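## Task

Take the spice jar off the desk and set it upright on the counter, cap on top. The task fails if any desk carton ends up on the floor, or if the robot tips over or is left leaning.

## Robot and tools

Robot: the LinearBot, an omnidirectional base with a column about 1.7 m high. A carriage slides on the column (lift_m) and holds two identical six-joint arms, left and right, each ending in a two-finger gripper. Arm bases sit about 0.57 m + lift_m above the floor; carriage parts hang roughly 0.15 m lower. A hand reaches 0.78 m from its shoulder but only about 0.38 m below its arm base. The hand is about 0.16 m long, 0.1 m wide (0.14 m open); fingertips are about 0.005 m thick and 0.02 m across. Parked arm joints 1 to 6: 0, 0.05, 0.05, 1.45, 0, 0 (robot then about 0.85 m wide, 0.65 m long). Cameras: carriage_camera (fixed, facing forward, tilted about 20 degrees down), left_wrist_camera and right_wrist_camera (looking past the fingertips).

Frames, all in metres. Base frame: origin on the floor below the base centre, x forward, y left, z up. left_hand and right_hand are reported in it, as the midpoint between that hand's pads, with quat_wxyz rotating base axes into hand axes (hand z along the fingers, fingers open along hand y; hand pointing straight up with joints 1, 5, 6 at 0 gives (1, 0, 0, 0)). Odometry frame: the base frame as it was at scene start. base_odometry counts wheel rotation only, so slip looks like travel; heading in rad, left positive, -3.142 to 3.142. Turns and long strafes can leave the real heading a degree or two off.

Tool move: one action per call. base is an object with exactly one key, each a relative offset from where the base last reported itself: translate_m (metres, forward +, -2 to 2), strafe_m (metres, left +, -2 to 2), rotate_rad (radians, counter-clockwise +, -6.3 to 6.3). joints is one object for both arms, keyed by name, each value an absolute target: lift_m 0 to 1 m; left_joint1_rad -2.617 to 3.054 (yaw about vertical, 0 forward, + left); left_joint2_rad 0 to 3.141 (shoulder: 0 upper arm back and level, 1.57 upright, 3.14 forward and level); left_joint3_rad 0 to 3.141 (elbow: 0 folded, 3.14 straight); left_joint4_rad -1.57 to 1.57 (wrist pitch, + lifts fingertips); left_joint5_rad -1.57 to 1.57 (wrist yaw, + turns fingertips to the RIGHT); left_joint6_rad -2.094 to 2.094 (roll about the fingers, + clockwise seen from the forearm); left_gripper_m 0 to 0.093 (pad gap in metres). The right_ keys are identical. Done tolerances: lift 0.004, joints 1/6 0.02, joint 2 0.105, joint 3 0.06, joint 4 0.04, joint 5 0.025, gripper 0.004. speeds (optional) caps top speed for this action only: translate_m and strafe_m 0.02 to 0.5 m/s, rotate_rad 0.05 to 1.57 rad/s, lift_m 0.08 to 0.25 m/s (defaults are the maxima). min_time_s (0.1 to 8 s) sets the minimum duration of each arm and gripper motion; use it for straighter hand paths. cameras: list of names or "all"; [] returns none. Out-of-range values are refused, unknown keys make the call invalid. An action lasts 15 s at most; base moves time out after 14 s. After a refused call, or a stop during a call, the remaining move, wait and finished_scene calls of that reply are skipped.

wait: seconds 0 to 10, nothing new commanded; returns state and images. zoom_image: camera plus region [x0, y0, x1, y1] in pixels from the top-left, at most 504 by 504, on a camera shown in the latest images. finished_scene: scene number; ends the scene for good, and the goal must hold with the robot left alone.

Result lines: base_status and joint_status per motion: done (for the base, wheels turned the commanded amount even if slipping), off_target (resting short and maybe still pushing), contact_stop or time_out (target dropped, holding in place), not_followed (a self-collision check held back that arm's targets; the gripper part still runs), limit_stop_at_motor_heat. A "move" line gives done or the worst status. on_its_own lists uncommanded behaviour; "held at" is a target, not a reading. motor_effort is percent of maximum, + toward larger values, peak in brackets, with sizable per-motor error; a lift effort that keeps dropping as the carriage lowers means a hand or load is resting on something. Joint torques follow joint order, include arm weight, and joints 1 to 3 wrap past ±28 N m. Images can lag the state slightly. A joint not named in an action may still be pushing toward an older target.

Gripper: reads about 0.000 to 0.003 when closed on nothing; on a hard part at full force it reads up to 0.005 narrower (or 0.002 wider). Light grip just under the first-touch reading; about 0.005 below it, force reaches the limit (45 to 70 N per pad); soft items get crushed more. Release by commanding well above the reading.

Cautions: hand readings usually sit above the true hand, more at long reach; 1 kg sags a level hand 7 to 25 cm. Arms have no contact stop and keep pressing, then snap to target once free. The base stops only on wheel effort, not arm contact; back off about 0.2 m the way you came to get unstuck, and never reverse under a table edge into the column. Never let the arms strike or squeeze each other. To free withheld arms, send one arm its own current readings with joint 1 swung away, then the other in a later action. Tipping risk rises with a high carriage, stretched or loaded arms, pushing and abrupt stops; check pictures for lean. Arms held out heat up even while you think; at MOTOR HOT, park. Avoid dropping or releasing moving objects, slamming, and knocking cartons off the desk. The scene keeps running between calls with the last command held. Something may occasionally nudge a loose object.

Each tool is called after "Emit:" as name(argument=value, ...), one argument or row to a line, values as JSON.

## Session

Emit:
move(
  cameras=["carriage_camera"],
)

Emit:
move(
  base={"rotate_rad": 1.57},
  joints={"lift_m": 0.6},
  cameras=["carriage_camera"],
)

Emit:
move(
  base={"rotate_rad": 1.57},
  joints={"lift_m": 0.9},
  cameras=["carriage_camera"],
)

Scene clock: 0.00 s.
Joint torques (N m): no reading
base_odometry: x=+0.000 y=+0.000 heading=+0.000
base_status: not commanded
joint_positions: lift_m=+0.300 left_joint1_rad=-0.017 left_joint2_rad=+0.038 left_joint3_rad=+0.047 left_joint4_rad=+1.430 left_joint5_rad=+0.018 left_joint6_rad=-0.006 left_gripper_m=+0.09396 right_joint1_rad=-0.013 right_joint2_rad=+0.048 right_joint3_rad=+0.042 right_joint4_rad=+1.441 right_joint5_rad=+0.022 right_joint6_rad=-0.023 right_gripper_m=+0.09396
joint_status: not commanded
motor_effort: lift_m=+30 drive_wheels=+1
left_hand: x=+0.2657 y=+0.3054 z=+1.2839 quat_wxyz=(+0.998, +0.009, +0.066, -0.012) (m; base frame)
right_hand: x=+0.2676 y=-0.3133 z=+1.2826 quat_wxyz=(+0.997, +0.011, +0.068, -0.019) (m; base frame)
pictures: carriage_camera
Images, in order (width x height): carriage_camera 504x504.

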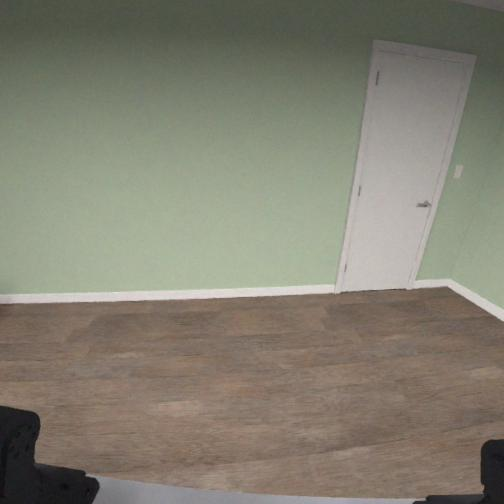

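Scene clock: 3.10 s.
Joint torques (N m): left_arm=[0.55 4.3 5.89 -0.19 -0.13 -0.05] | right_arm=[-0.05 4.4 7.01 -0.13 -0.01 -0.13]
move: done
base_odometry: x=+0.000 y=+0.000 heading=+1.569
base_status: done
joint_positions: lift_m=+0.600 left_joint1_rad=-0.017 left_joint2_rad=+0.038 left_joint3_rad=+0.047 left_joint4_rad=+1.428 left_joint5_rad=+0.017 left_joint6_rad=-0.006 left_gripper_m=+0.09397 right_joint1_rad=-0.013 right_joint2_rad=+0.048 right_joint3_rad=+0.042 right_joint4_rad=+1.441 right_joint5_rad=+0.022 right_joint6_rad=-0.023 right_gripper_m=+0.09397
joint_status: all done
motor_effort: lift_m=+31(38) drive_wheels=+7(18)
left_hand: x=+0.2660 y=+0.3055 z=+1.5837 quat_wxyz=(+0.998, +0.009, +0.067, -0.012)
right_hand: x=+0.2677 y=-0.3133 z=+1.5825 quat_wxyz=(+0.997, +0.011, +0.068, -0.019)
Images, in order (width x height): carriage_camera 504x504.

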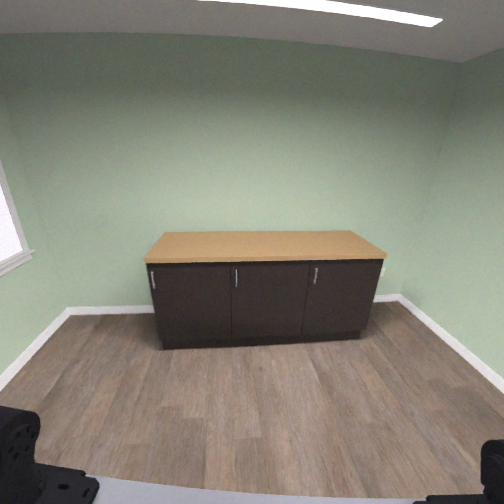

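Scene clock: 6.20 s.
Joint torques (N m): left_arm=[0.62 4.31 5.87 -0.18 -0.13 -0.05] | right_arm=[-0.03 4.4 7.08 -0.12 0 -0.12]
move: done
base_odometry: x=+0.000 y=+0.000 heading=+3.139
base_status: done
joint_positions: lift_m=+0.900 left_joint1_rad=-0.017 left_joint2_rad=+0.038 left_joint3_rad=+0.047 left_joint4_rad=+1.427 left_joint5_rad=+0.017 left_joint6_rad=-0.006 left_gripper_m=+0.09398 right_joint1_rad=-0.013 right_joint2_rad=+0.048 right_joint3_rad=+0.042 right_joint4_rad=+1.440 right_joint5_rad=+0.022 right_joint6_rad=-0.023 right_gripper_m=+0.09398
joint_status: all done
motor_effort: lift_m=+31(38) drive_wheels=+5(14)
left_hand: x=+0.2663 y=+0.3055 z=+1.8837 quat_wxyz=(+0.998, +0.009, +0.067, -0.012)
right_hand: x=+0.2678 y=-0.3133 z=+1.8825 quat_wxyz=(+0.997, +0.011, +0.068, -0.019)
Images, in order (width x height): carriage_camera 504x504.

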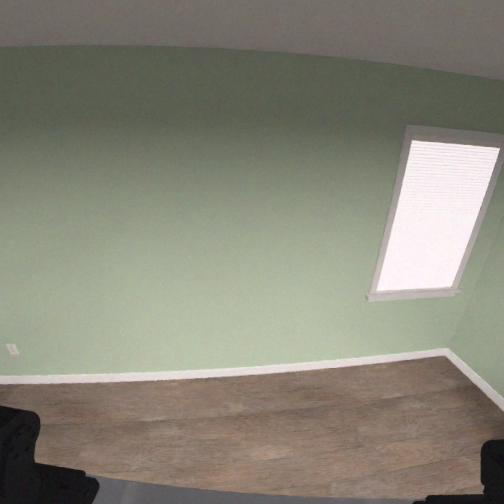

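Emit:
move(
  base={"rotate_rad": 1.57},
  cameras=["carriage_camera"],
)

Emit:
zoom_image(
  camera="carriage_camera",
  region=[130, 230, 430, 430],
)

Scene clock: 15.80 s.
Joint torques (N m): left_arm=[0.61 4.36 5.98 -0.19 -0.13 -0.06] | right_arm=[-0.03 4.37 7.05 -0.13 -0.02 -0.13]
move: done
base_odometry: x=+0.000 y=+0.000 heading=-1.575
base_status: done
joint_positions: lift_m=+0.900 left_joint1_rad=-0.017 left_joint2_rad=+0.038 left_joint3_rad=+0.047 left_joint4_rad=+1.427 left_joint5_rad=+0.017 left_joint6_rad=-0.006 left_gripper_m=+0.09398 right_joint1_rad=-0.013 right_joint2_rad=+0.048 right_joint3_rad=+0.042 right_joint4_rad=+1.440 right_joint5_rad=+0.022 right_joint6_rad=-0.023 right_gripper_m=+0.09398
joint_status: not commanded
motor_effort: lift_m=+31(31) drive_wheels=+7(15)
left_hand: x=+0.2663 y=+0.3055 z=+1.8837 quat_wxyz=(+0.998, +0.009, +0.067, -0.012)
right_hand: x=+0.2679 y=-0.3133 z=+1.8825 quat_wxyz=(+0.997, +0.011, +0.068, -0.019)
Images, in order (width x height): carriage_camera 504x504.

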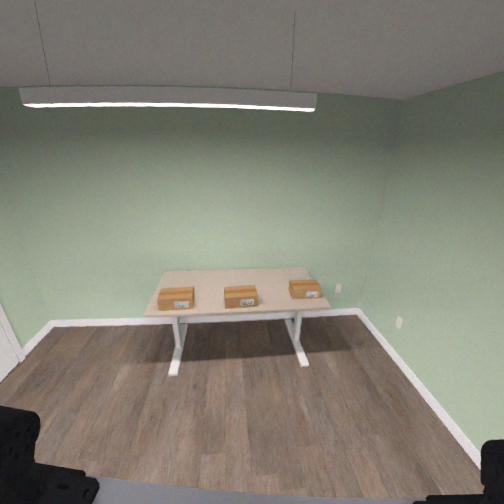

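Scaled by 1.680 (camera's finer frame: 720x720).

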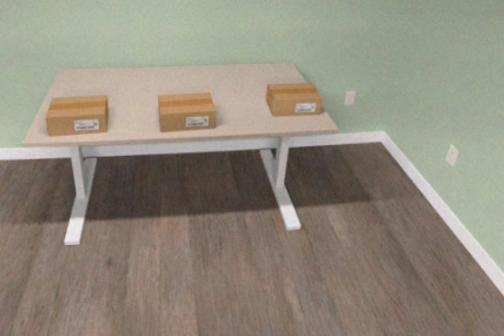

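Emit:
move(
  base={"rotate_rad": 0.057},
  joints={"lift_m": 1.0},
  cameras=[],
)

Emit:
move(
  base={"translate_m": 0.95},
  speeds={"translate_m": 0.35},
  cameras=["carriage_camera"],
)

Emit:
zoom_image(
  camera="carriage_camera",
  region=[60, 310, 420, 480],
)

Scene clock: 25.40 s.
Joint torques (N m): left_arm=[0.54 4.31 5.91 -0.17 -0.13 -0.05] | right_arm=[-0.01 4.36 7.01 -0.12 0 -0.11]
move: done
base_odometry: x=+0.000 y=+0.000 heading=-1.518
base_status: done
joint_positions: lift_m=+0.997 left_joint1_rad=-0.017 left_joint2_rad=+0.038 left_joint3_rad=+0.047 left_joint4_rad=+1.427 left_joint5_rad=+0.017 left_joint6_rad=-0.006 left_gripper_m=+0.09398 right_joint1_rad=-0.013 right_joint2_rad=+0.048 right_joint3_rad=+0.042 right_joint4_rad=+1.440 right_joint5_rad=+0.022 right_joint6_rad=-0.023 right_gripper_m=+0.09398
joint_status: all done
joint sent to its limit — lift_m, upper limit.
motor_effort: lift_m=+31(37) drive_wheels=+6(12)
left_hand: x=+0.2663 y=+0.3055 z=+1.9808 quat_wxyz=(+0.998, +0.009, +0.067, -0.012)
right_hand: x=+0.2679 y=-0.3133 z=+1.9796 quat_wxyz=(+0.997, +0.011, +0.068, -0.019)

Scene clock: 29.80 s.
Joint torques (N m): left_arm=[0.55 4.29 5.98 -0.2 -0.13 -0.06] | right_arm=[0.01 4.36 7.02 -0.13 -0.01 -0.12]
move: done
base_odometry: x=+0.051 y=-0.949 heading=-1.517
base_status: done
joint_positions: lift_m=+0.997 left_joint1_rad=-0.017 left_joint2_rad=+0.038 left_joint3_rad=+0.047 left_joint4_rad=+1.427 left_joint5_rad=+0.017 left_joint6_rad=-0.006 left_gripper_m=+0.09398 right_joint1_rad=-0.013 right_joint2_rad=+0.048 right_joint3_rad=+0.042 right_joint4_rad=+1.440 right_joint5_rad=+0.022 right_joint6_rad=-0.023 right_gripper_m=+0.09398
joint_status: not commanded
motor_effort: lift_m=+31(31) drive_wheels=-12(21)
left_hand: x=+0.2663 y=+0.3055 z=+1.9808 quat_wxyz=(+0.998, +0.009, +0.067, -0.012)
right_hand: x=+0.2678 y=-0.3133 z=+1.9796 quat_wxyz=(+0.997, +0.011, +0.068, -0.019)
Images, in order (width x height): carriage_camera 504x504.

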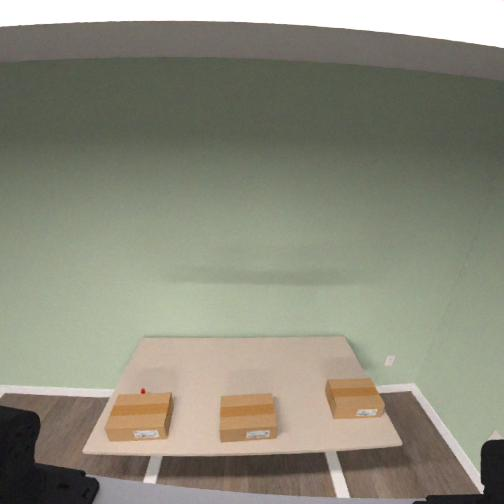

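Scaled by 1.400 (camera's finer frame: 720x720).

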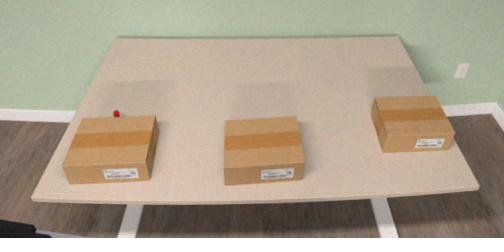

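Emit:
zoom_image(
  camera="carriage_camera",
  region=[80, 370, 190, 470],
)

Scaled by 4.582 (camera's finer frame: 720x720).

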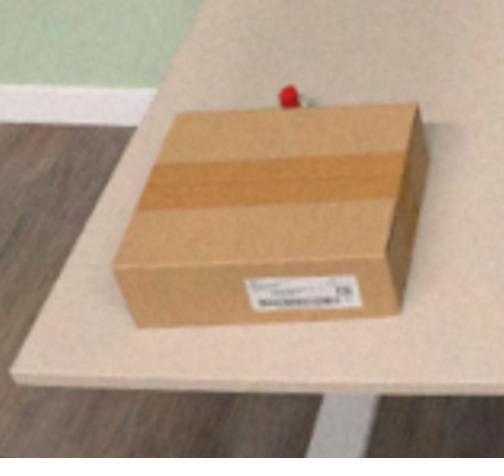

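Emit:
move(
  base={"strafe_m": 0.31},
  joints={"lift_m": 0.65, "left_joint1_rad": 0.0, "left_joint2_rad": 2.6, "left_joint3_rad": 1.94, "left_joint4_rad": -0.9, "left_joint5_rad": 0.0, "left_joint6_rad": 0.0},
  speeds={"strafe_m": 0.25},
  min_time_s=2.5,
  cameras=[],
)

Emit:
move(
  base={"translate_m": 0.33},
  speeds={"translate_m": 0.22},
  cameras=["carriage_camera", "left_wrist_camera"],
)

Scene clock: 58.27 s.
Joint torques (N m): left_arm=[0.79 -14.79 8.58 0.47 -0.17 0.02] | right_arm=[-0.03 4.37 7.01 -0.13 -0.01 -0.13]
move: done
base_odometry: x=+0.361 y=-0.932 heading=-1.517
base_status: done
joint_positions: lift_m=+0.650 left_joint1_rad=-0.002 left_joint2_rad=+2.583 left_joint3_rad=+1.917 left_joint4_rad=-0.884 left_joint5_rad=+0.006 left_joint6_rad=-0.006 left_gripper_m=+0.09398 right_joint1_rad=-0.013 right_joint2_rad=+0.048 right_joint3_rad=+0.042 right_joint4_rad=+1.440 right_joint5_rad=+0.022 right_joint6_rad=-0.023 right_gripper_m=+0.09398
joint_status: all done
motor_effort: lift_m=+27(29) drive_wheels=-2(10)
left_hand: x=+0.7114 y=+0.3071 z=+1.1080 quat_wxyz=(+0.010, -0.002, +1.000, -0.003)
right_hand: x=+0.2678 y=-0.3133 z=+1.6328 quat_wxyz=(+0.997, +0.011, +0.068, -0.019)

Scene clock: 60.93 s.
Joint torques (N m): left_arm=[0.8 -14.75 8.53 0.51 -0.18 0.01] | right_arm=[-0.02 4.37 7.02 -0.14 -0.01 -0.12]
move: done
base_odometry: x=+0.379 y=-1.262 heading=-1.517
base_status: done
joint_positions: lift_m=+0.650 left_joint1_rad=-0.002 left_joint2_rad=+2.583 left_joint3_rad=+1.917 left_joint4_rad=-0.892 left_joint5_rad=+0.006 left_joint6_rad=-0.006 left_gripper_m=+0.09398 right_joint1_rad=-0.013 right_joint2_rad=+0.048 right_joint3_rad=+0.042 right_joint4_rad=+1.441 right_joint5_rad=+0.022 right_joint6_rad=-0.023 right_gripper_m=+0.09398
joint_status: not commanded
motor_effort: lift_m=+27(28) drive_wheels=-8(13)
left_hand: x=+0.7094 y=+0.3071 z=+1.1079 quat_wxyz=(+0.006, -0.002, +1.000, -0.003)
right_hand: x=+0.2677 y=-0.3133 z=+1.6328 quat_wxyz=(+0.997, +0.011, +0.068, -0.019)
Images, in order (width x height): carriage_camera 504x504, left_wrist_camera 504x504.

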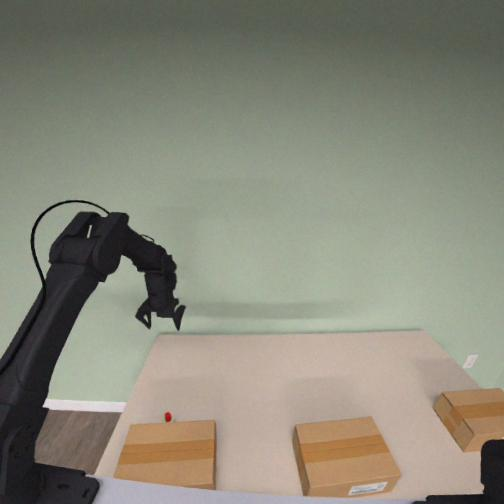

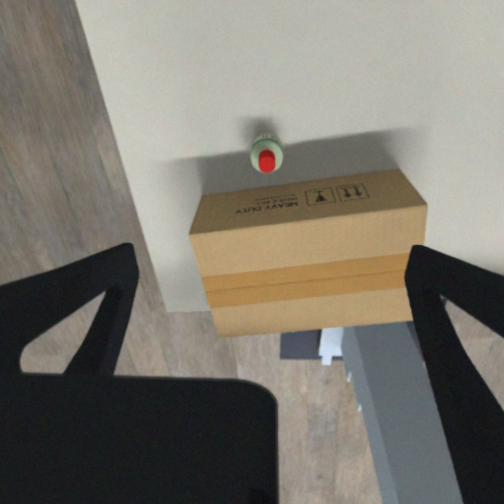

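Emit:
zoom_image(
  camera="left_wrist_camera",
  region=[200, 90, 340, 230],
)

Emit:
zoom_image(
  camera="carriage_camera",
  region=[120, 380, 220, 480],
)

Scaled by 3.600 (camera's finer frame: 720x720).

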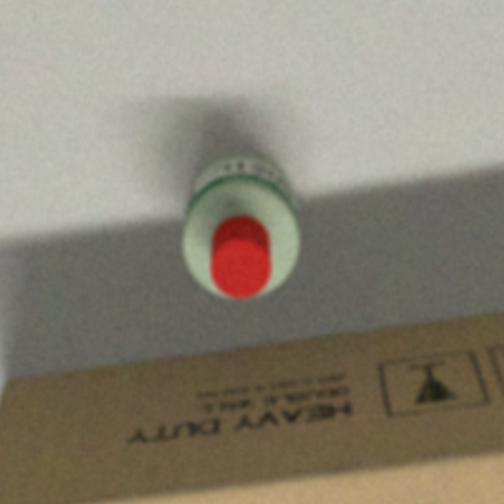

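Scaled by 5.040 (camera's finer frame: 720x720).

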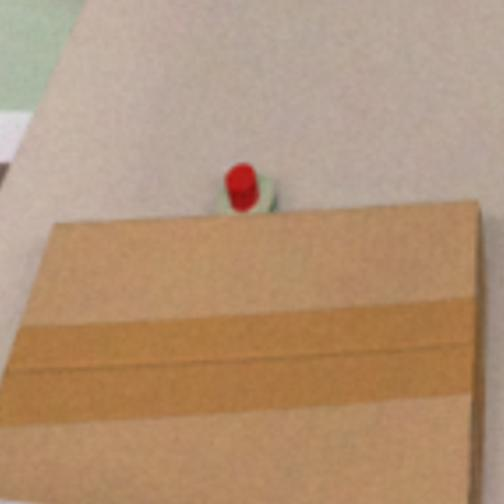

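Emit:
move(
  base={"translate_m": -0.095},
  joints={"lift_m": 0.6, "left_joint1_rad": 0.012, "left_joint2_rad": 3.0, "left_joint3_rad": 2.125, "left_joint4_rad": -0.69},
  speeds={"translate_m": 0.12},
  min_time_s=1.6,
  cameras=["left_wrist_camera"],
)

Emit:
zoom_image(
  camera="left_wrist_camera",
  region=[150, 60, 390, 300],
)

Scene clock: 115.50 s.
Joint torques (N m): left_arm=[0.83 -15.08 7.76 0.71 -0.19 0.02] | right_arm=[-0.02 4.37 7.02 -0.12 -0.01 -0.12]
move: done
base_odometry: x=+0.374 y=-1.167 heading=-1.517
base_status: done
joint_positions: lift_m=+0.600 left_joint1_rad=+0.007 left_joint2_rad=+2.979 left_joint3_rad=+2.103 left_joint4_rad=-0.703 left_joint5_rad=+0.006 left_joint6_rad=-0.006 left_gripper_m=+0.09398 right_joint1_rad=-0.013 right_joint2_rad=+0.048 right_joint3_rad=+0.042 right_joint4_rad=+1.440 right_joint5_rad=+0.022 right_joint6_rad=-0.023 right_gripper_m=+0.09398
joint_status: all done
motor_effort: lift_m=+28(28) drive_wheels=-8(13)
left_hand: x=+0.7140 y=+0.3116 z=+0.9152 quat_wxyz=(-0.004, -0.007, +1.000, -0.003)
right_hand: x=+0.2678 y=-0.3133 z=+1.5828 quat_wxyz=(+0.997, +0.011, +0.068, -0.019)
Images, in order (width x height): left_wrist_camera 504x504.

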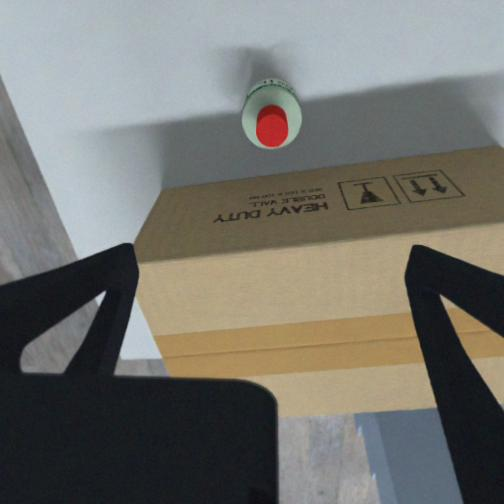

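Scaled by 2.100 (camera's finer frame: 720x720).

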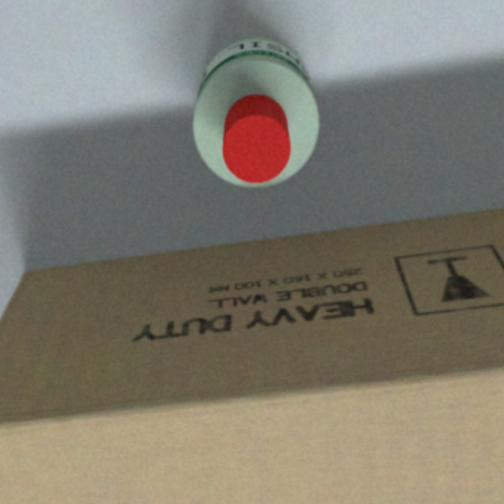

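Emit:
move(
  joints={"lift_m": 0.475},
  speeds={"lift_m": 0.12},
  cameras=["left_wrist_camera"],
)

Emit:
zoom_image(
  camera="left_wrist_camera",
  region=[130, 80, 430, 380],
)

Scene clock: 139.37 s.
Joint torques (N m): left_arm=[0.95 -16.23 7.19 0.62 -0.19 0.02] | right_arm=[-0.05 4.36 6.97 -0.13 -0.01 -0.11]
move: done
base_odometry: x=+0.374 y=-1.167 heading=-1.517
base_status: not commanded
joint_positions: lift_m=+0.475 left_joint1_rad=+0.007 left_joint2_rad=+2.990 left_joint3_rad=+2.110 left_joint4_rad=-0.695 left_joint5_rad=+0.006 left_joint6_rad=-0.006 left_gripper_m=+0.09398 right_joint1_rad=-0.013 right_joint2_rad=+0.048 right_joint3_rad=+0.042 right_joint4_rad=+1.440 right_joint5_rad=+0.022 right_joint6_rad=-0.023 right_gripper_m=+0.09398
joint_status: all done
motor_effort: lift_m=+28(28) drive_wheels=-10(10)
left_hand: x=+0.7152 y=+0.3116 z=+0.7868 quat_wxyz=(-0.002, -0.007, +1.000, -0.003)
right_hand: x=+0.2678 y=-0.3133 z=+1.4578 quat_wxyz=(+0.997, +0.011, +0.068, -0.019)
Images, in order (width x height): left_wrist_camera 504x504.

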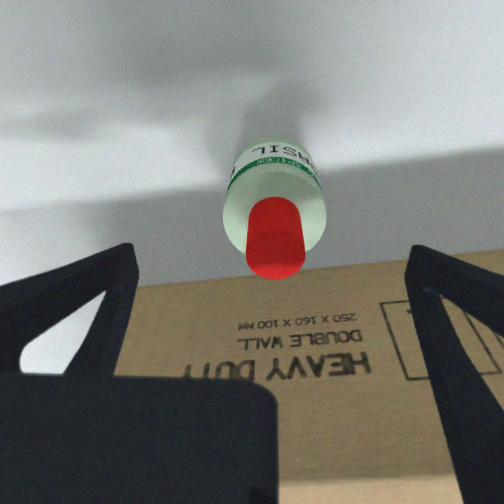

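Scaled by 1.680 (camera's finer frame: 720x720).

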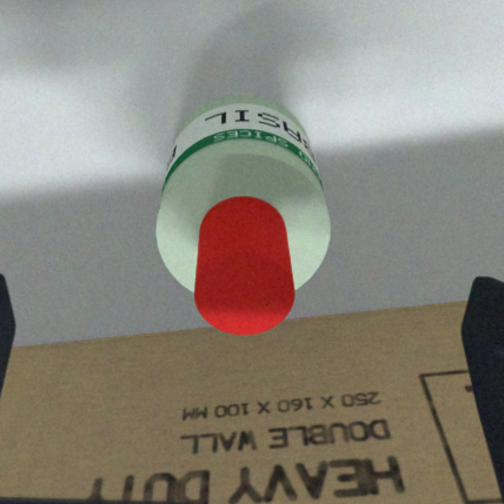

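Emit:
move(
  joints={"lift_m": 0.44},
  speeds={"lift_m": 0.08},
  cameras=["carriage_camera", "left_wrist_camera"],
)

Emit:
zoom_image(
  camera="left_wrist_camera",
  region=[120, 120, 420, 420],
)

Emit:
zoom_image(
  camera="carriage_camera",
  region=[110, 240, 250, 400],
)

Scene clock: 157.53 s.
Joint torques (N m): left_arm=[0.95 -16.1 6.78 0.62 -0.19 0.01] | right_arm=[-0.01 4.4 7.02 -0.12 -0.01 -0.12]
move: done
base_odometry: x=+0.374 y=-1.167 heading=-1.517
base_status: not commanded
joint_positions: lift_m=+0.440 left_joint1_rad=+0.007 left_joint2_rad=+2.991 left_joint3_rad=+2.112 left_joint4_rad=-0.693 left_joint5_rad=+0.006 left_joint6_rad=-0.006 left_gripper_m=+0.09398 right_joint1_rad=-0.013 right_joint2_rad=+0.048 right_joint3_rad=+0.042 right_joint4_rad=+1.440 right_joint5_rad=+0.022 right_joint6_rad=-0.023 right_gripper_m=+0.09398
joint_status: all done
motor_effort: lift_m=+27(29) drive_wheels=-8(12)
left_hand: x=+0.7159 y=+0.3116 z=+0.7515 quat_wxyz=(-0.001, -0.007, +1.000, -0.003)
right_hand: x=+0.2678 y=-0.3133 z=+1.4228 quat_wxyz=(+0.997, +0.011, +0.068, -0.019)
Images, in order (width x height): carriage_camera 504x504, left_wrist_camera 504x504.

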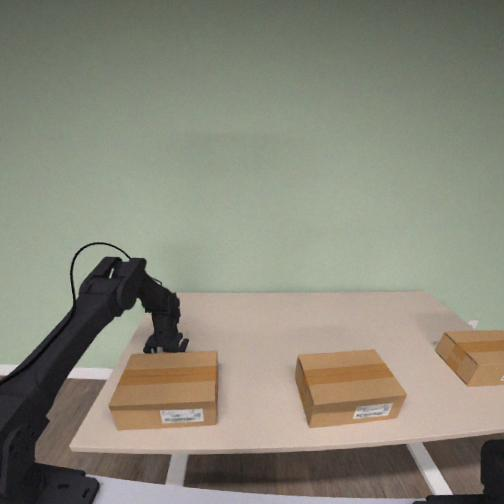

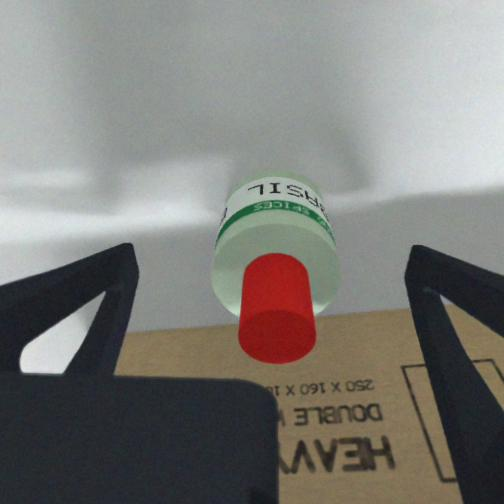

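Scaled by 1.680 (camera's finer frame: 720x720).

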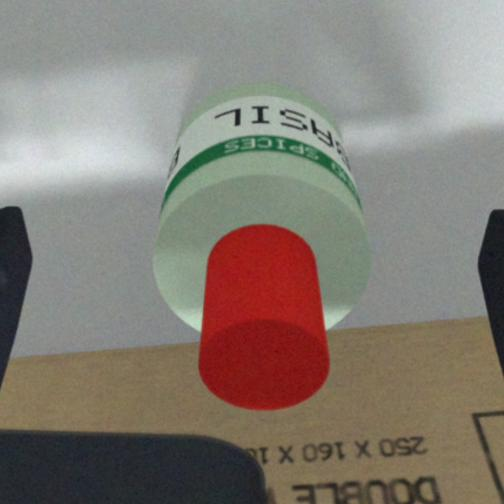

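Scaled by 3.150 (camera's finer frame: 720x720).

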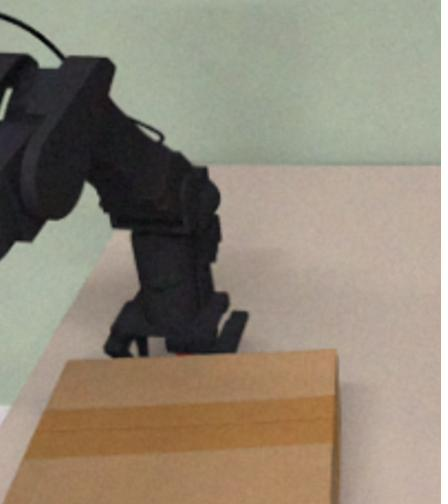

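Emit:
move(
  joints={"lift_m": 0.43},
  speeds={"lift_m": 0.08},
  cameras=["left_wrist_camera"],
)

Emit:
zoom_image(
  camera="left_wrist_camera",
  region=[100, 120, 450, 420],
)

Scene clock: 170.27 s.
Joint torques (N m): left_arm=[0.95 -16.68 6.68 0.58 -0.19 0.02] | right_arm=[-0.06 4.41 7.02 -0.12 -0.02 -0.12]
move: done
base_odometry: x=+0.374 y=-1.167 heading=-1.517
base_status: not commanded
joint_positions: lift_m=+0.430 left_joint1_rad=+0.007 left_joint2_rad=+2.994 left_joint3_rad=+2.114 left_joint4_rad=-0.692 left_joint5_rad=+0.006 left_joint6_rad=-0.006 left_gripper_m=+0.09398 right_joint1_rad=-0.013 right_joint2_rad=+0.048 right_joint3_rad=+0.042 right_joint4_rad=+1.440 right_joint5_rad=+0.022 right_joint6_rad=-0.023 right_gripper_m=+0.09398
joint_status: all done
motor_effort: lift_m=+27(28) drive_wheels=-10(10)
left_hand: x=+0.7157 y=+0.3116 z=+0.7404 quat_wxyz=(-0.001, -0.007, +1.000, -0.003)
right_hand: x=+0.2678 y=-0.3133 z=+1.4128 quat_wxyz=(+0.997, +0.011, +0.068, -0.019)
Images, in order (width x height): left_wrist_camera 504x504.

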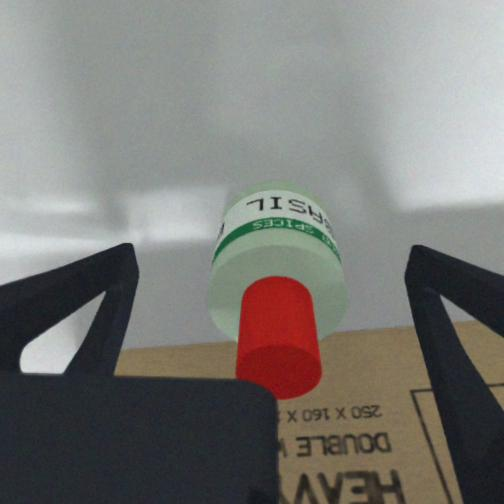

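Scaled by 1.440 (camera's finer frame: 720x720).

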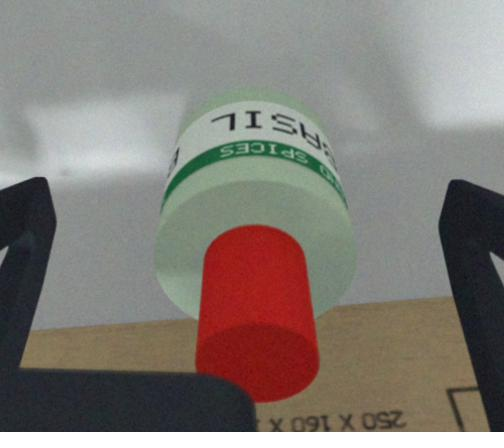

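Emit:
move(
  joints={"lift_m": 0.424},
  speeds={"lift_m": 0.08},
  cameras=[],
)

Emit:
move(
  joints={"left_gripper_m": 0.037},
  min_time_s=2.5,
  cameras=["left_wrist_camera"],
)

Scene clock: 180.70 s.
Joint torques (N m): left_arm=[1.07 -16.76 6.39 0.54 -0.19 0.03] | right_arm=[-0.05 4.33 7.09 -0.13 -0.01 -0.12]
move: done
base_odometry: x=+0.374 y=-1.167 heading=-1.517
base_status: not commanded
joint_positions: lift_m=+0.424 left_joint1_rad=+0.007 left_joint2_rad=+2.997 left_joint3_rad=+2.114 left_joint4_rad=-0.691 left_joint5_rad=+0.006 left_joint6_rad=-0.006 left_gripper_m=+0.09398 right_joint1_rad=-0.013 right_joint2_rad=+0.048 right_joint3_rad=+0.042 right_joint4_rad=+1.440 right_joint5_rad=+0.022 right_joint6_rad=-0.023 right_gripper_m=+0.09398
joint_status: all done
motor_effort: lift_m=+27(29) drive_wheels=-10(10)
left_hand: x=+0.7154 y=+0.3116 z=+0.7333 quat_wxyz=(-0.001, -0.007, +1.000, -0.003)
right_hand: x=+0.2678 y=-0.3133 z=+1.4068 quat_wxyz=(+0.997, +0.011, +0.068, -0.019)

Scene clock: 183.50 s.
Joint torques (N m): left_arm=[0.96 -16.84 6.58 0.57 -0.18 0.02] | right_arm=[-0.02 4.38 7.06 -0.12 -0.01 -0.12]
move: done
base_odometry: x=+0.374 y=-1.167 heading=-1.517
base_status: not commanded
joint_positions: lift_m=+0.424 left_joint1_rad=+0.007 left_joint2_rad=+2.997 left_joint3_rad=+2.114 left_joint4_rad=-0.691 left_joint5_rad=+0.006 left_joint6_rad=-0.006 left_gripper_m=+0.03764 right_joint1_rad=-0.013 right_joint2_rad=+0.048 right_joint3_rad=+0.042 right_joint4_rad=+1.440 right_joint5_rad=+0.022 right_joint6_rad=-0.023 right_gripper_m=+0.09398
joint_status: all done
motor_effort: lift_m=+27(28) drive_wheels=-8(11)
left_hand: x=+0.7154 y=+0.3116 z=+0.7333 quat_wxyz=(-0.001, -0.007, +1.000, -0.003)
right_hand: x=+0.2678 y=-0.3133 z=+1.4068 quat_wxyz=(+0.997, +0.011, +0.068, -0.019)
Images, in order (width x height): left_wrist_camera 504x504.

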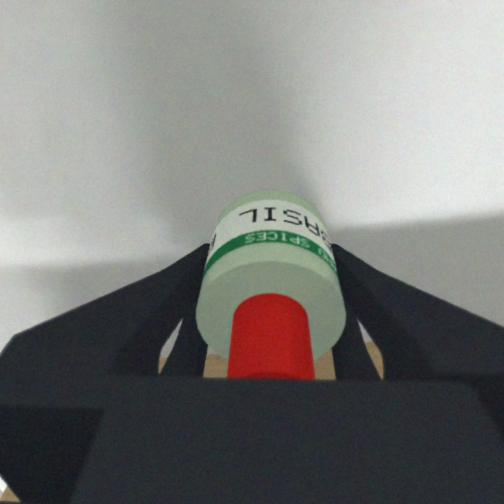

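Emit:
move(
  joints={"left_gripper_m": 0.03},
  min_time_s=1,
  cameras=["left_wrist_camera"],
)

Scene clock: 188.37 s.
Joint torques (N m): left_arm=[0.94 -16.87 6.61 0.57 -0.19 0.02] | right_arm=[-0.02 4.4 7.01 -0.13 -0.01 -0.12]
move: off_target
base_odometry: x=+0.374 y=-1.167 heading=-1.517
base_status: not commanded
joint_positions: lift_m=+0.424 left_joint1_rad=+0.007 left_joint2_rad=+2.997 left_joint3_rad=+2.114 left_joint4_rad=-0.691 left_joint5_rad=+0.006 left_joint6_rad=-0.006 left_gripper_m=+0.03762 right_joint1_rad=-0.013 right_joint2_rad=+0.048 right_joint3_rad=+0.042 right_joint4_rad=+1.440 right_joint5_rad=+0.022 right_joint6_rad=-0.023 right_gripper_m=+0.09398
joint_status: left_gripper_m off_target (ended at +0.03763, target +0.03000)
motor_effort: lift_m=+27(28) drive_wheels=-9(11)
left_hand: x=+0.7154 y=+0.3116 z=+0.7333 quat_wxyz=(-0.001, -0.007, +1.000, -0.003)
right_hand: x=+0.2678 y=-0.3133 z=+1.4068 quat_wxyz=(+0.997, +0.011, +0.068, -0.019)
Images, in order (width x height): left_wrist_camera 504x504.

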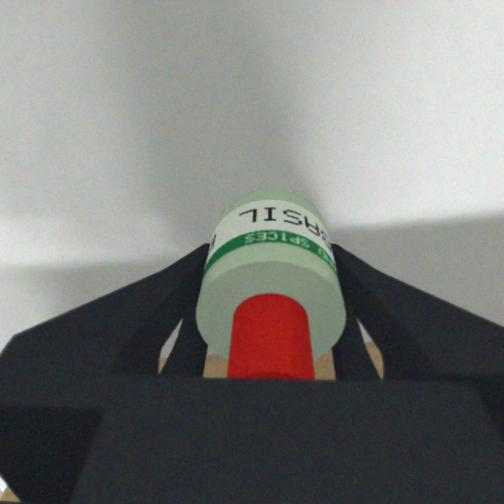

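Emit:
move(
  joints={"lift_m": 0.62},
  speeds={"lift_m": 0.13},
  cameras=["carriage_camera", "left_wrist_camera"],
)

Scene clock: 192.80 s.
Joint torques (N m): left_arm=[0.87 -17.06 6.64 0.59 -0.19 0.01] | right_arm=[-0.06 4.41 7.06 -0.12 -0.01 -0.13]
move: done
base_odometry: x=+0.374 y=-1.167 heading=-1.517
base_status: not commanded
joint_positions: lift_m=+0.620 left_joint1_rad=+0.007 left_joint2_rad=+2.999 left_joint3_rad=+2.114 left_joint4_rad=-0.690 left_joint5_rad=+0.006 left_joint6_rad=-0.006 left_gripper_m=+0.03762 right_joint1_rad=-0.013 right_joint2_rad=+0.048 right_joint3_rad=+0.042 right_joint4_rad=+1.440 right_joint5_rad=+0.022 right_joint6_rad=-0.023 right_gripper_m=+0.09398
joint_status: all done
motor_effort: lift_m=+31(37) drive_wheels=-9(11)
left_hand: x=+0.7148 y=+0.3116 z=+0.9279 quat_wxyz=(-0.002, -0.007, +1.000, -0.003)
right_hand: x=+0.2678 y=-0.3133 z=+1.6025 quat_wxyz=(+0.997, +0.011, +0.068, -0.019)
Images, in order (width x height): carriage_camera 504x504, left_wrist_camera 504x504.

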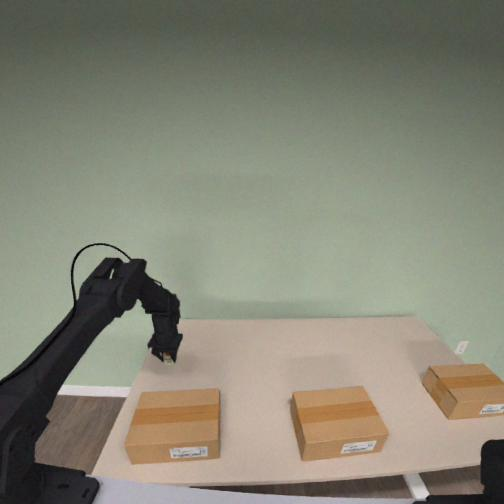

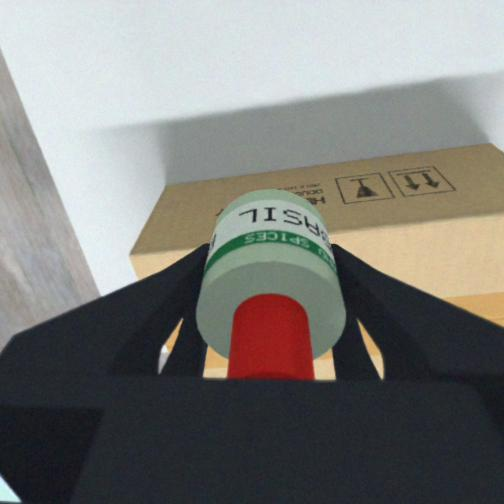

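Emit:
move(
  base={"translate_m": -0.6},
  joints={"lift_m": 0.72, "left_joint1_rad": 0.0, "left_joint2_rad": 1.9, "left_joint3_rad": 1.2, "left_joint4_rad": -0.87},
  speeds={"translate_m": 0.25},
  min_time_s=3,
  cameras=["carriage_camera", "left_wrist_camera"],
)

Emit:
move(
  base={"rotate_rad": 3.141},
  speeds={"rotate_rad": 0.9},
  cameras=["carriage_camera"],
)

Scene clock: 219.27 s.
Joint torques (N m): left_arm=[0.13 -13.65 4.94 0.47 -0.18 0.01] | right_arm=[-0.02 4.44 7.04 -0.11 -0.02 -0.12]
move: done
base_odometry: x=+0.342 y=-0.568 heading=-1.517
base_status: done
joint_positions: lift_m=+0.720 left_joint1_rad=+0.006 left_joint2_rad=+1.929 left_joint3_rad=+1.212 left_joint4_rad=-0.863 left_joint5_rad=+0.006 left_joint6_rad=-0.006 left_gripper_m=+0.03762 right_joint1_rad=-0.013 right_joint2_rad=+0.048 right_joint3_rad=+0.042 right_joint4_rad=+1.439 right_joint5_rad=+0.022 right_joint6_rad=-0.023 right_gripper_m=+0.09398
joint_status: all done
motor_effort: lift_m=+31(38) drive_wheels=-4(20)
left_hand: x=+0.5672 y=+0.3100 z=+1.2734 quat_wxyz=(-0.005, -0.006, +1.000, -0.003)
right_hand: x=+0.2681 y=-0.3133 z=+1.7025 quat_wxyz=(+0.997, +0.011, +0.069, -0.019)
Images, in order (width x height): carriage_camera 504x504, left_wrist_camera 504x504.

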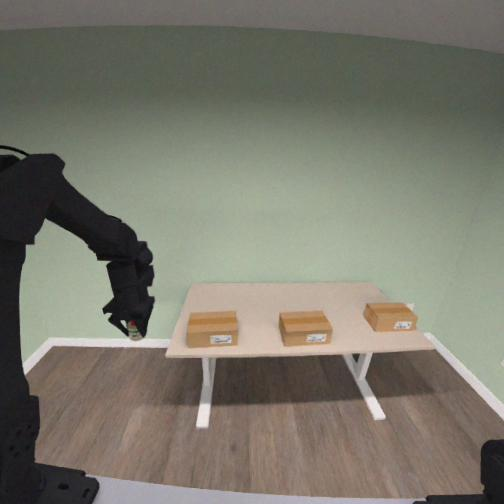

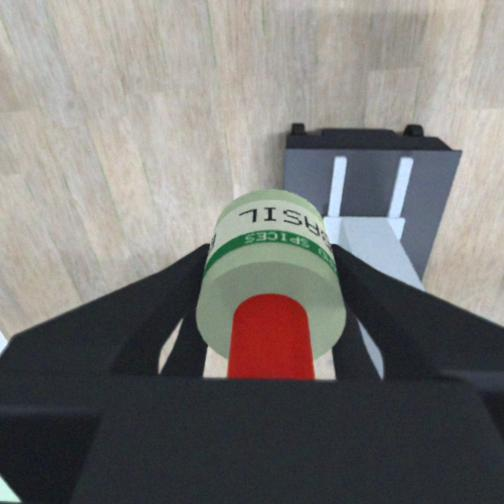

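Scene clock: 224.20 s.
Joint torques (N m): left_arm=[0.49 -13.63 4.86 0.47 -0.15 0.01] | right_arm=[-0.02 4.38 7.06 -0.11 -0.02 -0.11]
move: done
base_odometry: x=+0.342 y=-0.568 heading=+1.624
base_status: done
joint_positions: lift_m=+0.720 left_joint1_rad=+0.002 left_joint2_rad=+1.929 left_joint3_rad=+1.212 left_joint4_rad=-0.864 left_joint5_rad=+0.003 left_joint6_rad=-0.006 left_gripper_m=+0.03762 right_joint1_rad=-0.013 right_joint2_rad=+0.048 right_joint3_rad=+0.042 right_joint4_rad=+1.439 right_joint5_rad=+0.022 right_joint6_rad=-0.023 right_gripper_m=+0.09400
joint_status: not commanded
motor_effort: lift_m=+31(31) drive_wheels=+8(15)
left_hand: x=+0.5668 y=+0.3092 z=+1.2734 quat_wxyz=(-0.005, -0.004, +1.000, -0.001)
right_hand: x=+0.2681 y=-0.3133 z=+1.7025 quat_wxyz=(+0.997, +0.011, +0.069, -0.019)
Images, in order (width x height): carriage_camera 504x504.

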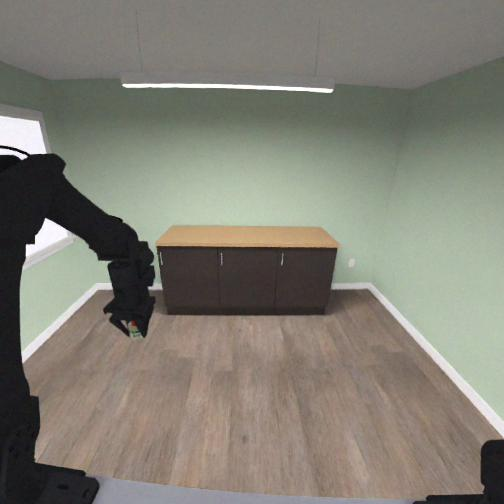

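Emit:
move(
  base={"translate_m": 1.67},
  joints={"left_joint2_rad": 2.6, "left_joint3_rad": 1.935, "left_joint4_rad": -0.89},
  speeds={"translate_m": 0.35},
  min_time_s=3.5,
  cameras=["carriage_camera", "left_wrist_camera"],
)

Scene clock: 238.70 s.
Joint torques (N m): left_arm=[0.38 -14.49 8.75 0.49 -0.16 0.01] | right_arm=[0.01 4.36 7.08 -0.11 0 -0.12]
move: done
base_odometry: x=+0.251 y=+1.099 heading=+1.625
base_status: done
joint_positions: lift_m=+0.720 left_joint1_rad=+0.002 left_joint2_rad=+2.581 left_joint3_rad=+1.911 left_joint4_rad=-0.878 left_joint5_rad=+0.003 left_joint6_rad=-0.006 left_gripper_m=+0.03762 right_joint1_rad=-0.013 right_joint2_rad=+0.048 right_joint3_rad=+0.042 right_joint4_rad=+1.440 right_joint5_rad=+0.022 right_joint6_rad=-0.023 right_gripper_m=+0.09400
joint_status: all done
motor_effort: lift_m=+31(31) drive_wheels=-10(23)
left_hand: x=+0.7111 y=+0.3095 z=+1.1774 quat_wxyz=(+0.011, -0.004, +1.000, -0.002)
right_hand: x=+0.2680 y=-0.3133 z=+1.7025 quat_wxyz=(+0.997, +0.011, +0.069, -0.019)
Images, in order (width x height): carriage_camera 504x504, left_wrist_camera 504x504.

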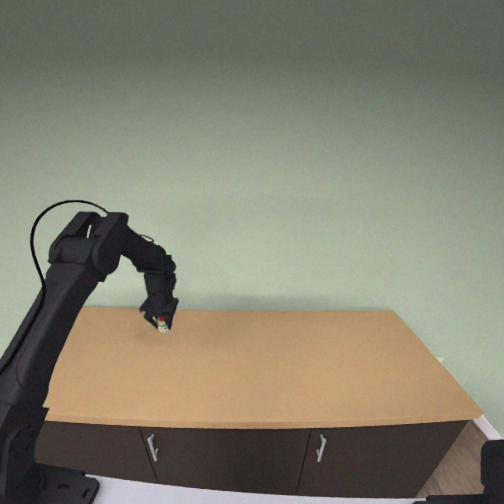

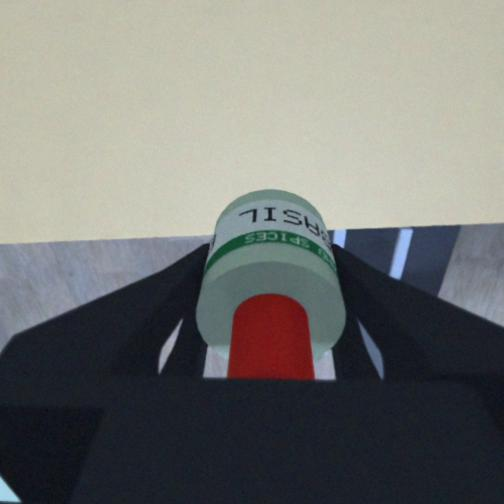

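Emit:
move(
  joints={"lift_m": 0.49},
  speeds={"lift_m": 0.13},
  cameras=["left_wrist_camera"],
)

Emit:
move(
  joints={"lift_m": 0.474},
  speeds={"lift_m": 0.08},
  cameras=["left_wrist_camera"],
)

Scene clock: 249.23 s.
Joint torques (N m): left_arm=[0.47 -15.83 7.83 0.52 -0.15 0.02] | right_arm=[0.01 4.37 6.99 -0.12 -0.01 -0.11]
move: done
base_odometry: x=+0.251 y=+1.099 heading=+1.625
base_status: not commanded
joint_positions: lift_m=+0.490 left_joint1_rad=+0.002 left_joint2_rad=+2.593 left_joint3_rad=+1.919 left_joint4_rad=-0.882 left_joint5_rad=+0.003 left_joint6_rad=-0.006 left_gripper_m=+0.03762 right_joint1_rad=-0.013 right_joint2_rad=+0.048 right_joint3_rad=+0.042 right_joint4_rad=+1.440 right_joint5_rad=+0.022 right_joint6_rad=-0.023 right_gripper_m=+0.09400
joint_status: all done
motor_effort: lift_m=+28(29) drive_wheels=-11(11)
left_hand: x=+0.7106 y=+0.3095 z=+0.9440 quat_wxyz=(+0.007, -0.004, +1.000, -0.002)
right_hand: x=+0.2680 y=-0.3133 z=+1.4727 quat_wxyz=(+0.997, +0.011, +0.069, -0.019)
Images, in order (width x height): left_wrist_camera 504x504.

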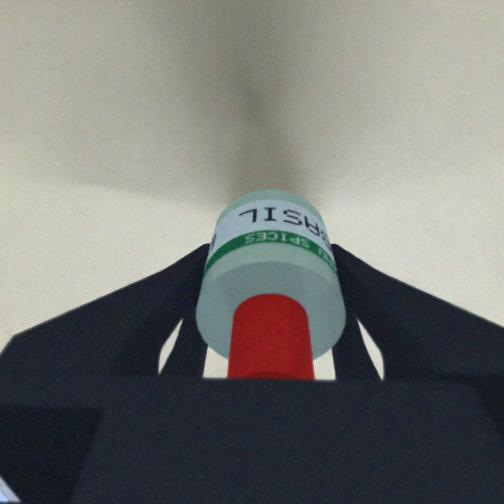

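Scene clock: 249.80 s.
Joint torques (N m): left_arm=[0.43 -15.97 7.65 0.54 -0.15 0.01] | right_arm=[0.03 4.37 7.05 -0.12 -0.01 -0.12]
move: done
base_odometry: x=+0.251 y=+1.099 heading=+1.625
base_status: not commanded
joint_positions: lift_m=+0.474 left_joint1_rad=+0.002 left_joint2_rad=+2.595 left_joint3_rad=+1.921 left_joint4_rad=-0.885 left_joint5_rad=+0.003 left_joint6_rad=-0.006 left_gripper_m=+0.03762 right_joint1_rad=-0.013 right_joint2_rad=+0.048 right_joint3_rad=+0.042 right_joint4_rad=+1.440 right_joint5_rad=+0.022 right_joint6_rad=-0.023 right_gripper_m=+0.09400
joint_status: all done
motor_effort: lift_m=+27(29) drive_wheels=+7(11)
left_hand: x=+0.7102 y=+0.3095 z=+0.9276 quat_wxyz=(+0.006, -0.004, +1.000, -0.002)
right_hand: x=+0.2680 y=-0.3133 z=+1.4568 quat_wxyz=(+0.997, +0.011, +0.069, -0.019)
Images, in order (width x height): left_wrist_camera 504x504.

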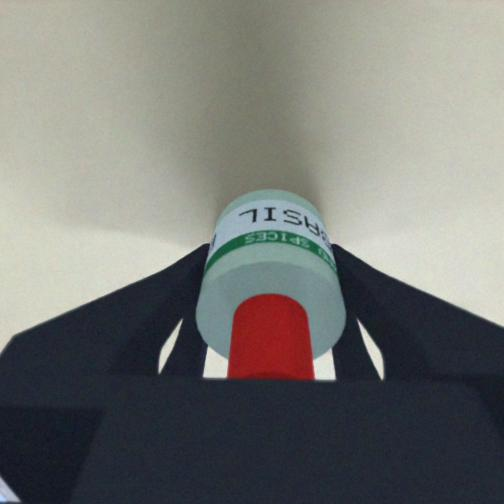

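Expected contact around lift 0.468. Small steps now.

Emit:
move(
  joints={"lift_m": 0.468},
  speeds={"lift_m": 0.08},
  cameras=[],
)

Emit:
move(
  joints={"lift_m": 0.463},
  speeds={"lift_m": 0.08},
  cameras=["left_wrist_camera"],
)

Emit:
zoom_image(
  camera="left_wrist_camera",
  region=[170, 130, 370, 330],
)

Scene clock: 254.40 s.
Joint torques (N m): left_arm=[0.42 -15.91 7.13 0.57 -0.16 0.02] | right_arm=[-0.01 4.34 7.01 -0.12 0 -0.11]
move: done
base_odometry: x=+0.251 y=+1.099 heading=+1.625
base_status: not commanded
joint_positions: lift_m=+0.468 left_joint1_rad=+0.002 left_joint2_rad=+2.594 left_joint3_rad=+1.926 left_joint4_rad=-0.885 left_joint5_rad=+0.003 left_joint6_rad=-0.006 left_gripper_m=+0.03762 right_joint1_rad=-0.013 right_joint2_rad=+0.048 right_joint3_rad=+0.042 right_joint4_rad=+1.440 right_joint5_rad=+0.022 right_joint6_rad=-0.023 right_gripper_m=+0.09400
joint_status: all done
motor_effort: lift_m=+26(27) drive_wheels=-11(11)
left_hand: x=+0.7119 y=+0.3095 z=+0.9231 quat_wxyz=(+0.009, -0.004, +1.000, -0.002)
right_hand: x=+0.2680 y=-0.3133 z=+1.4509 quat_wxyz=(+0.997, +0.011, +0.069, -0.019)

Scene clock: 254.83 s.
Joint torques (N m): left_arm=[0.49 -15.31 6.49 0.71 -0.14 0.01] | right_arm=[-0.01 4.38 6.98 -0.13 -0.01 -0.12]
move: done
base_odometry: x=+0.251 y=+1.099 heading=+1.625
base_status: not commanded
joint_positions: lift_m=+0.463 left_joint1_rad=+0.002 left_joint2_rad=+2.589 left_joint3_rad=+1.933 left_joint4_rad=-0.899 left_joint5_rad=+0.003 left_joint6_rad=-0.006 left_gripper_m=+0.03762 right_joint1_rad=-0.013 right_joint2_rad=+0.048 right_joint3_rad=+0.042 right_joint4_rad=+1.440 right_joint5_rad=+0.022 right_joint6_rad=-0.023 right_gripper_m=+0.09400
joint_status: all done
motor_effort: lift_m=+25(26) drive_wheels=+7(10)
left_hand: x=+0.7119 y=+0.3095 z=+0.9220 quat_wxyz=(+0.007, -0.004, +1.000, -0.002)
right_hand: x=+0.2680 y=-0.3133 z=+1.4460 quat_wxyz=(+0.997, +0.011, +0.069, -0.019)
Images, in order (width x height): left_wrist_camera 504x504.

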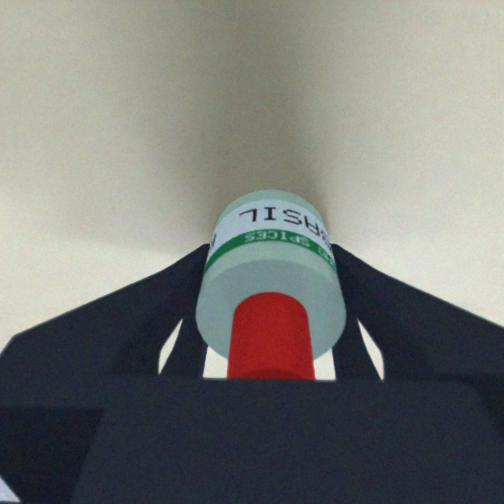

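Scaled by 2.520 (camera's finer frame: 720x720).

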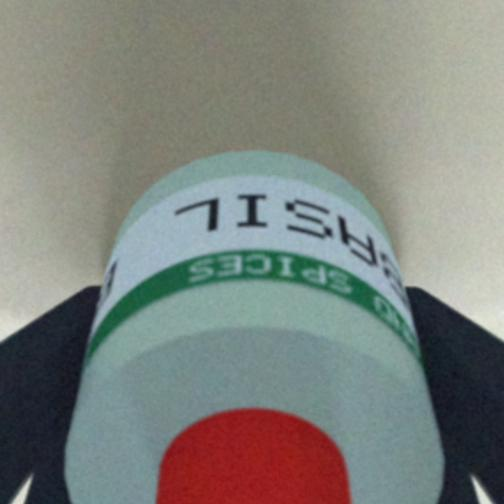

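Emit:
move(
  joints={"lift_m": 0.466},
  cameras=[],
)

Emit:
move(
  joints={"left_gripper_m": 0.06},
  min_time_s=2.5,
  cameras=["left_wrist_camera"],
)

Scene clock: 262.07 s.
Joint torques (N m): left_arm=[0.44 -15.49 6.46 0.68 -0.16 0.02] | right_arm=[-0.02 4.33 7.06 -0.13 -0.01 -0.13]
move: done
base_odometry: x=+0.251 y=+1.099 heading=+1.625
base_status: not commanded
joint_positions: lift_m=+0.466 left_joint1_rad=+0.002 left_joint2_rad=+2.589 left_joint3_rad=+1.933 left_joint4_rad=-0.896 left_joint5_rad=+0.003 left_joint6_rad=-0.006 left_gripper_m=+0.03762 right_joint1_rad=-0.013 right_joint2_rad=+0.048 right_joint3_rad=+0.042 right_joint4_rad=+1.440 right_joint5_rad=+0.022 right_joint6_rad=-0.023 right_gripper_m=+0.09400
joint_status: all done
motor_effort: lift_m=+32(34) drive_wheels=+6(8)
left_hand: x=+0.7126 y=+0.3095 z=+0.9244 quat_wxyz=(+0.009, -0.004, +1.000, -0.002)
right_hand: x=+0.2680 y=-0.3133 z=+1.4484 quat_wxyz=(+0.997, +0.011, +0.069, -0.019)

Scene clock: 264.87 s.
Joint torques (N m): left_arm=[0.42 -15.38 6.53 0.69 -0.16 0.02] | right_arm=[-0.05 4.34 7.05 -0.12 -0.01 -0.12]
move: done
base_odometry: x=+0.251 y=+1.099 heading=+1.625
base_status: not commanded
joint_positions: lift_m=+0.466 left_joint1_rad=+0.002 left_joint2_rad=+2.589 left_joint3_rad=+1.933 left_joint4_rad=-0.896 left_joint5_rad=+0.003 left_joint6_rad=-0.006 left_gripper_m=+0.05992 right_joint1_rad=-0.013 right_joint2_rad=+0.048 right_joint3_rad=+0.042 right_joint4_rad=+1.440 right_joint5_rad=+0.022 right_joint6_rad=-0.023 right_gripper_m=+0.09400
joint_status: all done
motor_effort: lift_m=+32(32) drive_wheels=+7(9)
left_hand: x=+0.7126 y=+0.3095 z=+0.9244 quat_wxyz=(+0.009, -0.004, +1.000, -0.002)
right_hand: x=+0.2680 y=-0.3133 z=+1.4484 quat_wxyz=(+0.997, +0.011, +0.069, -0.019)
Images, in order (width x height): left_wrist_camera 504x504.

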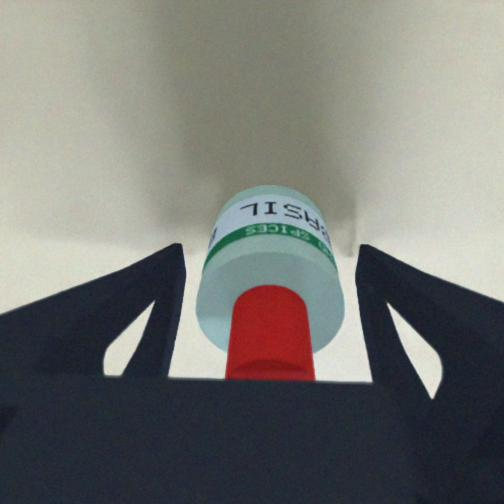

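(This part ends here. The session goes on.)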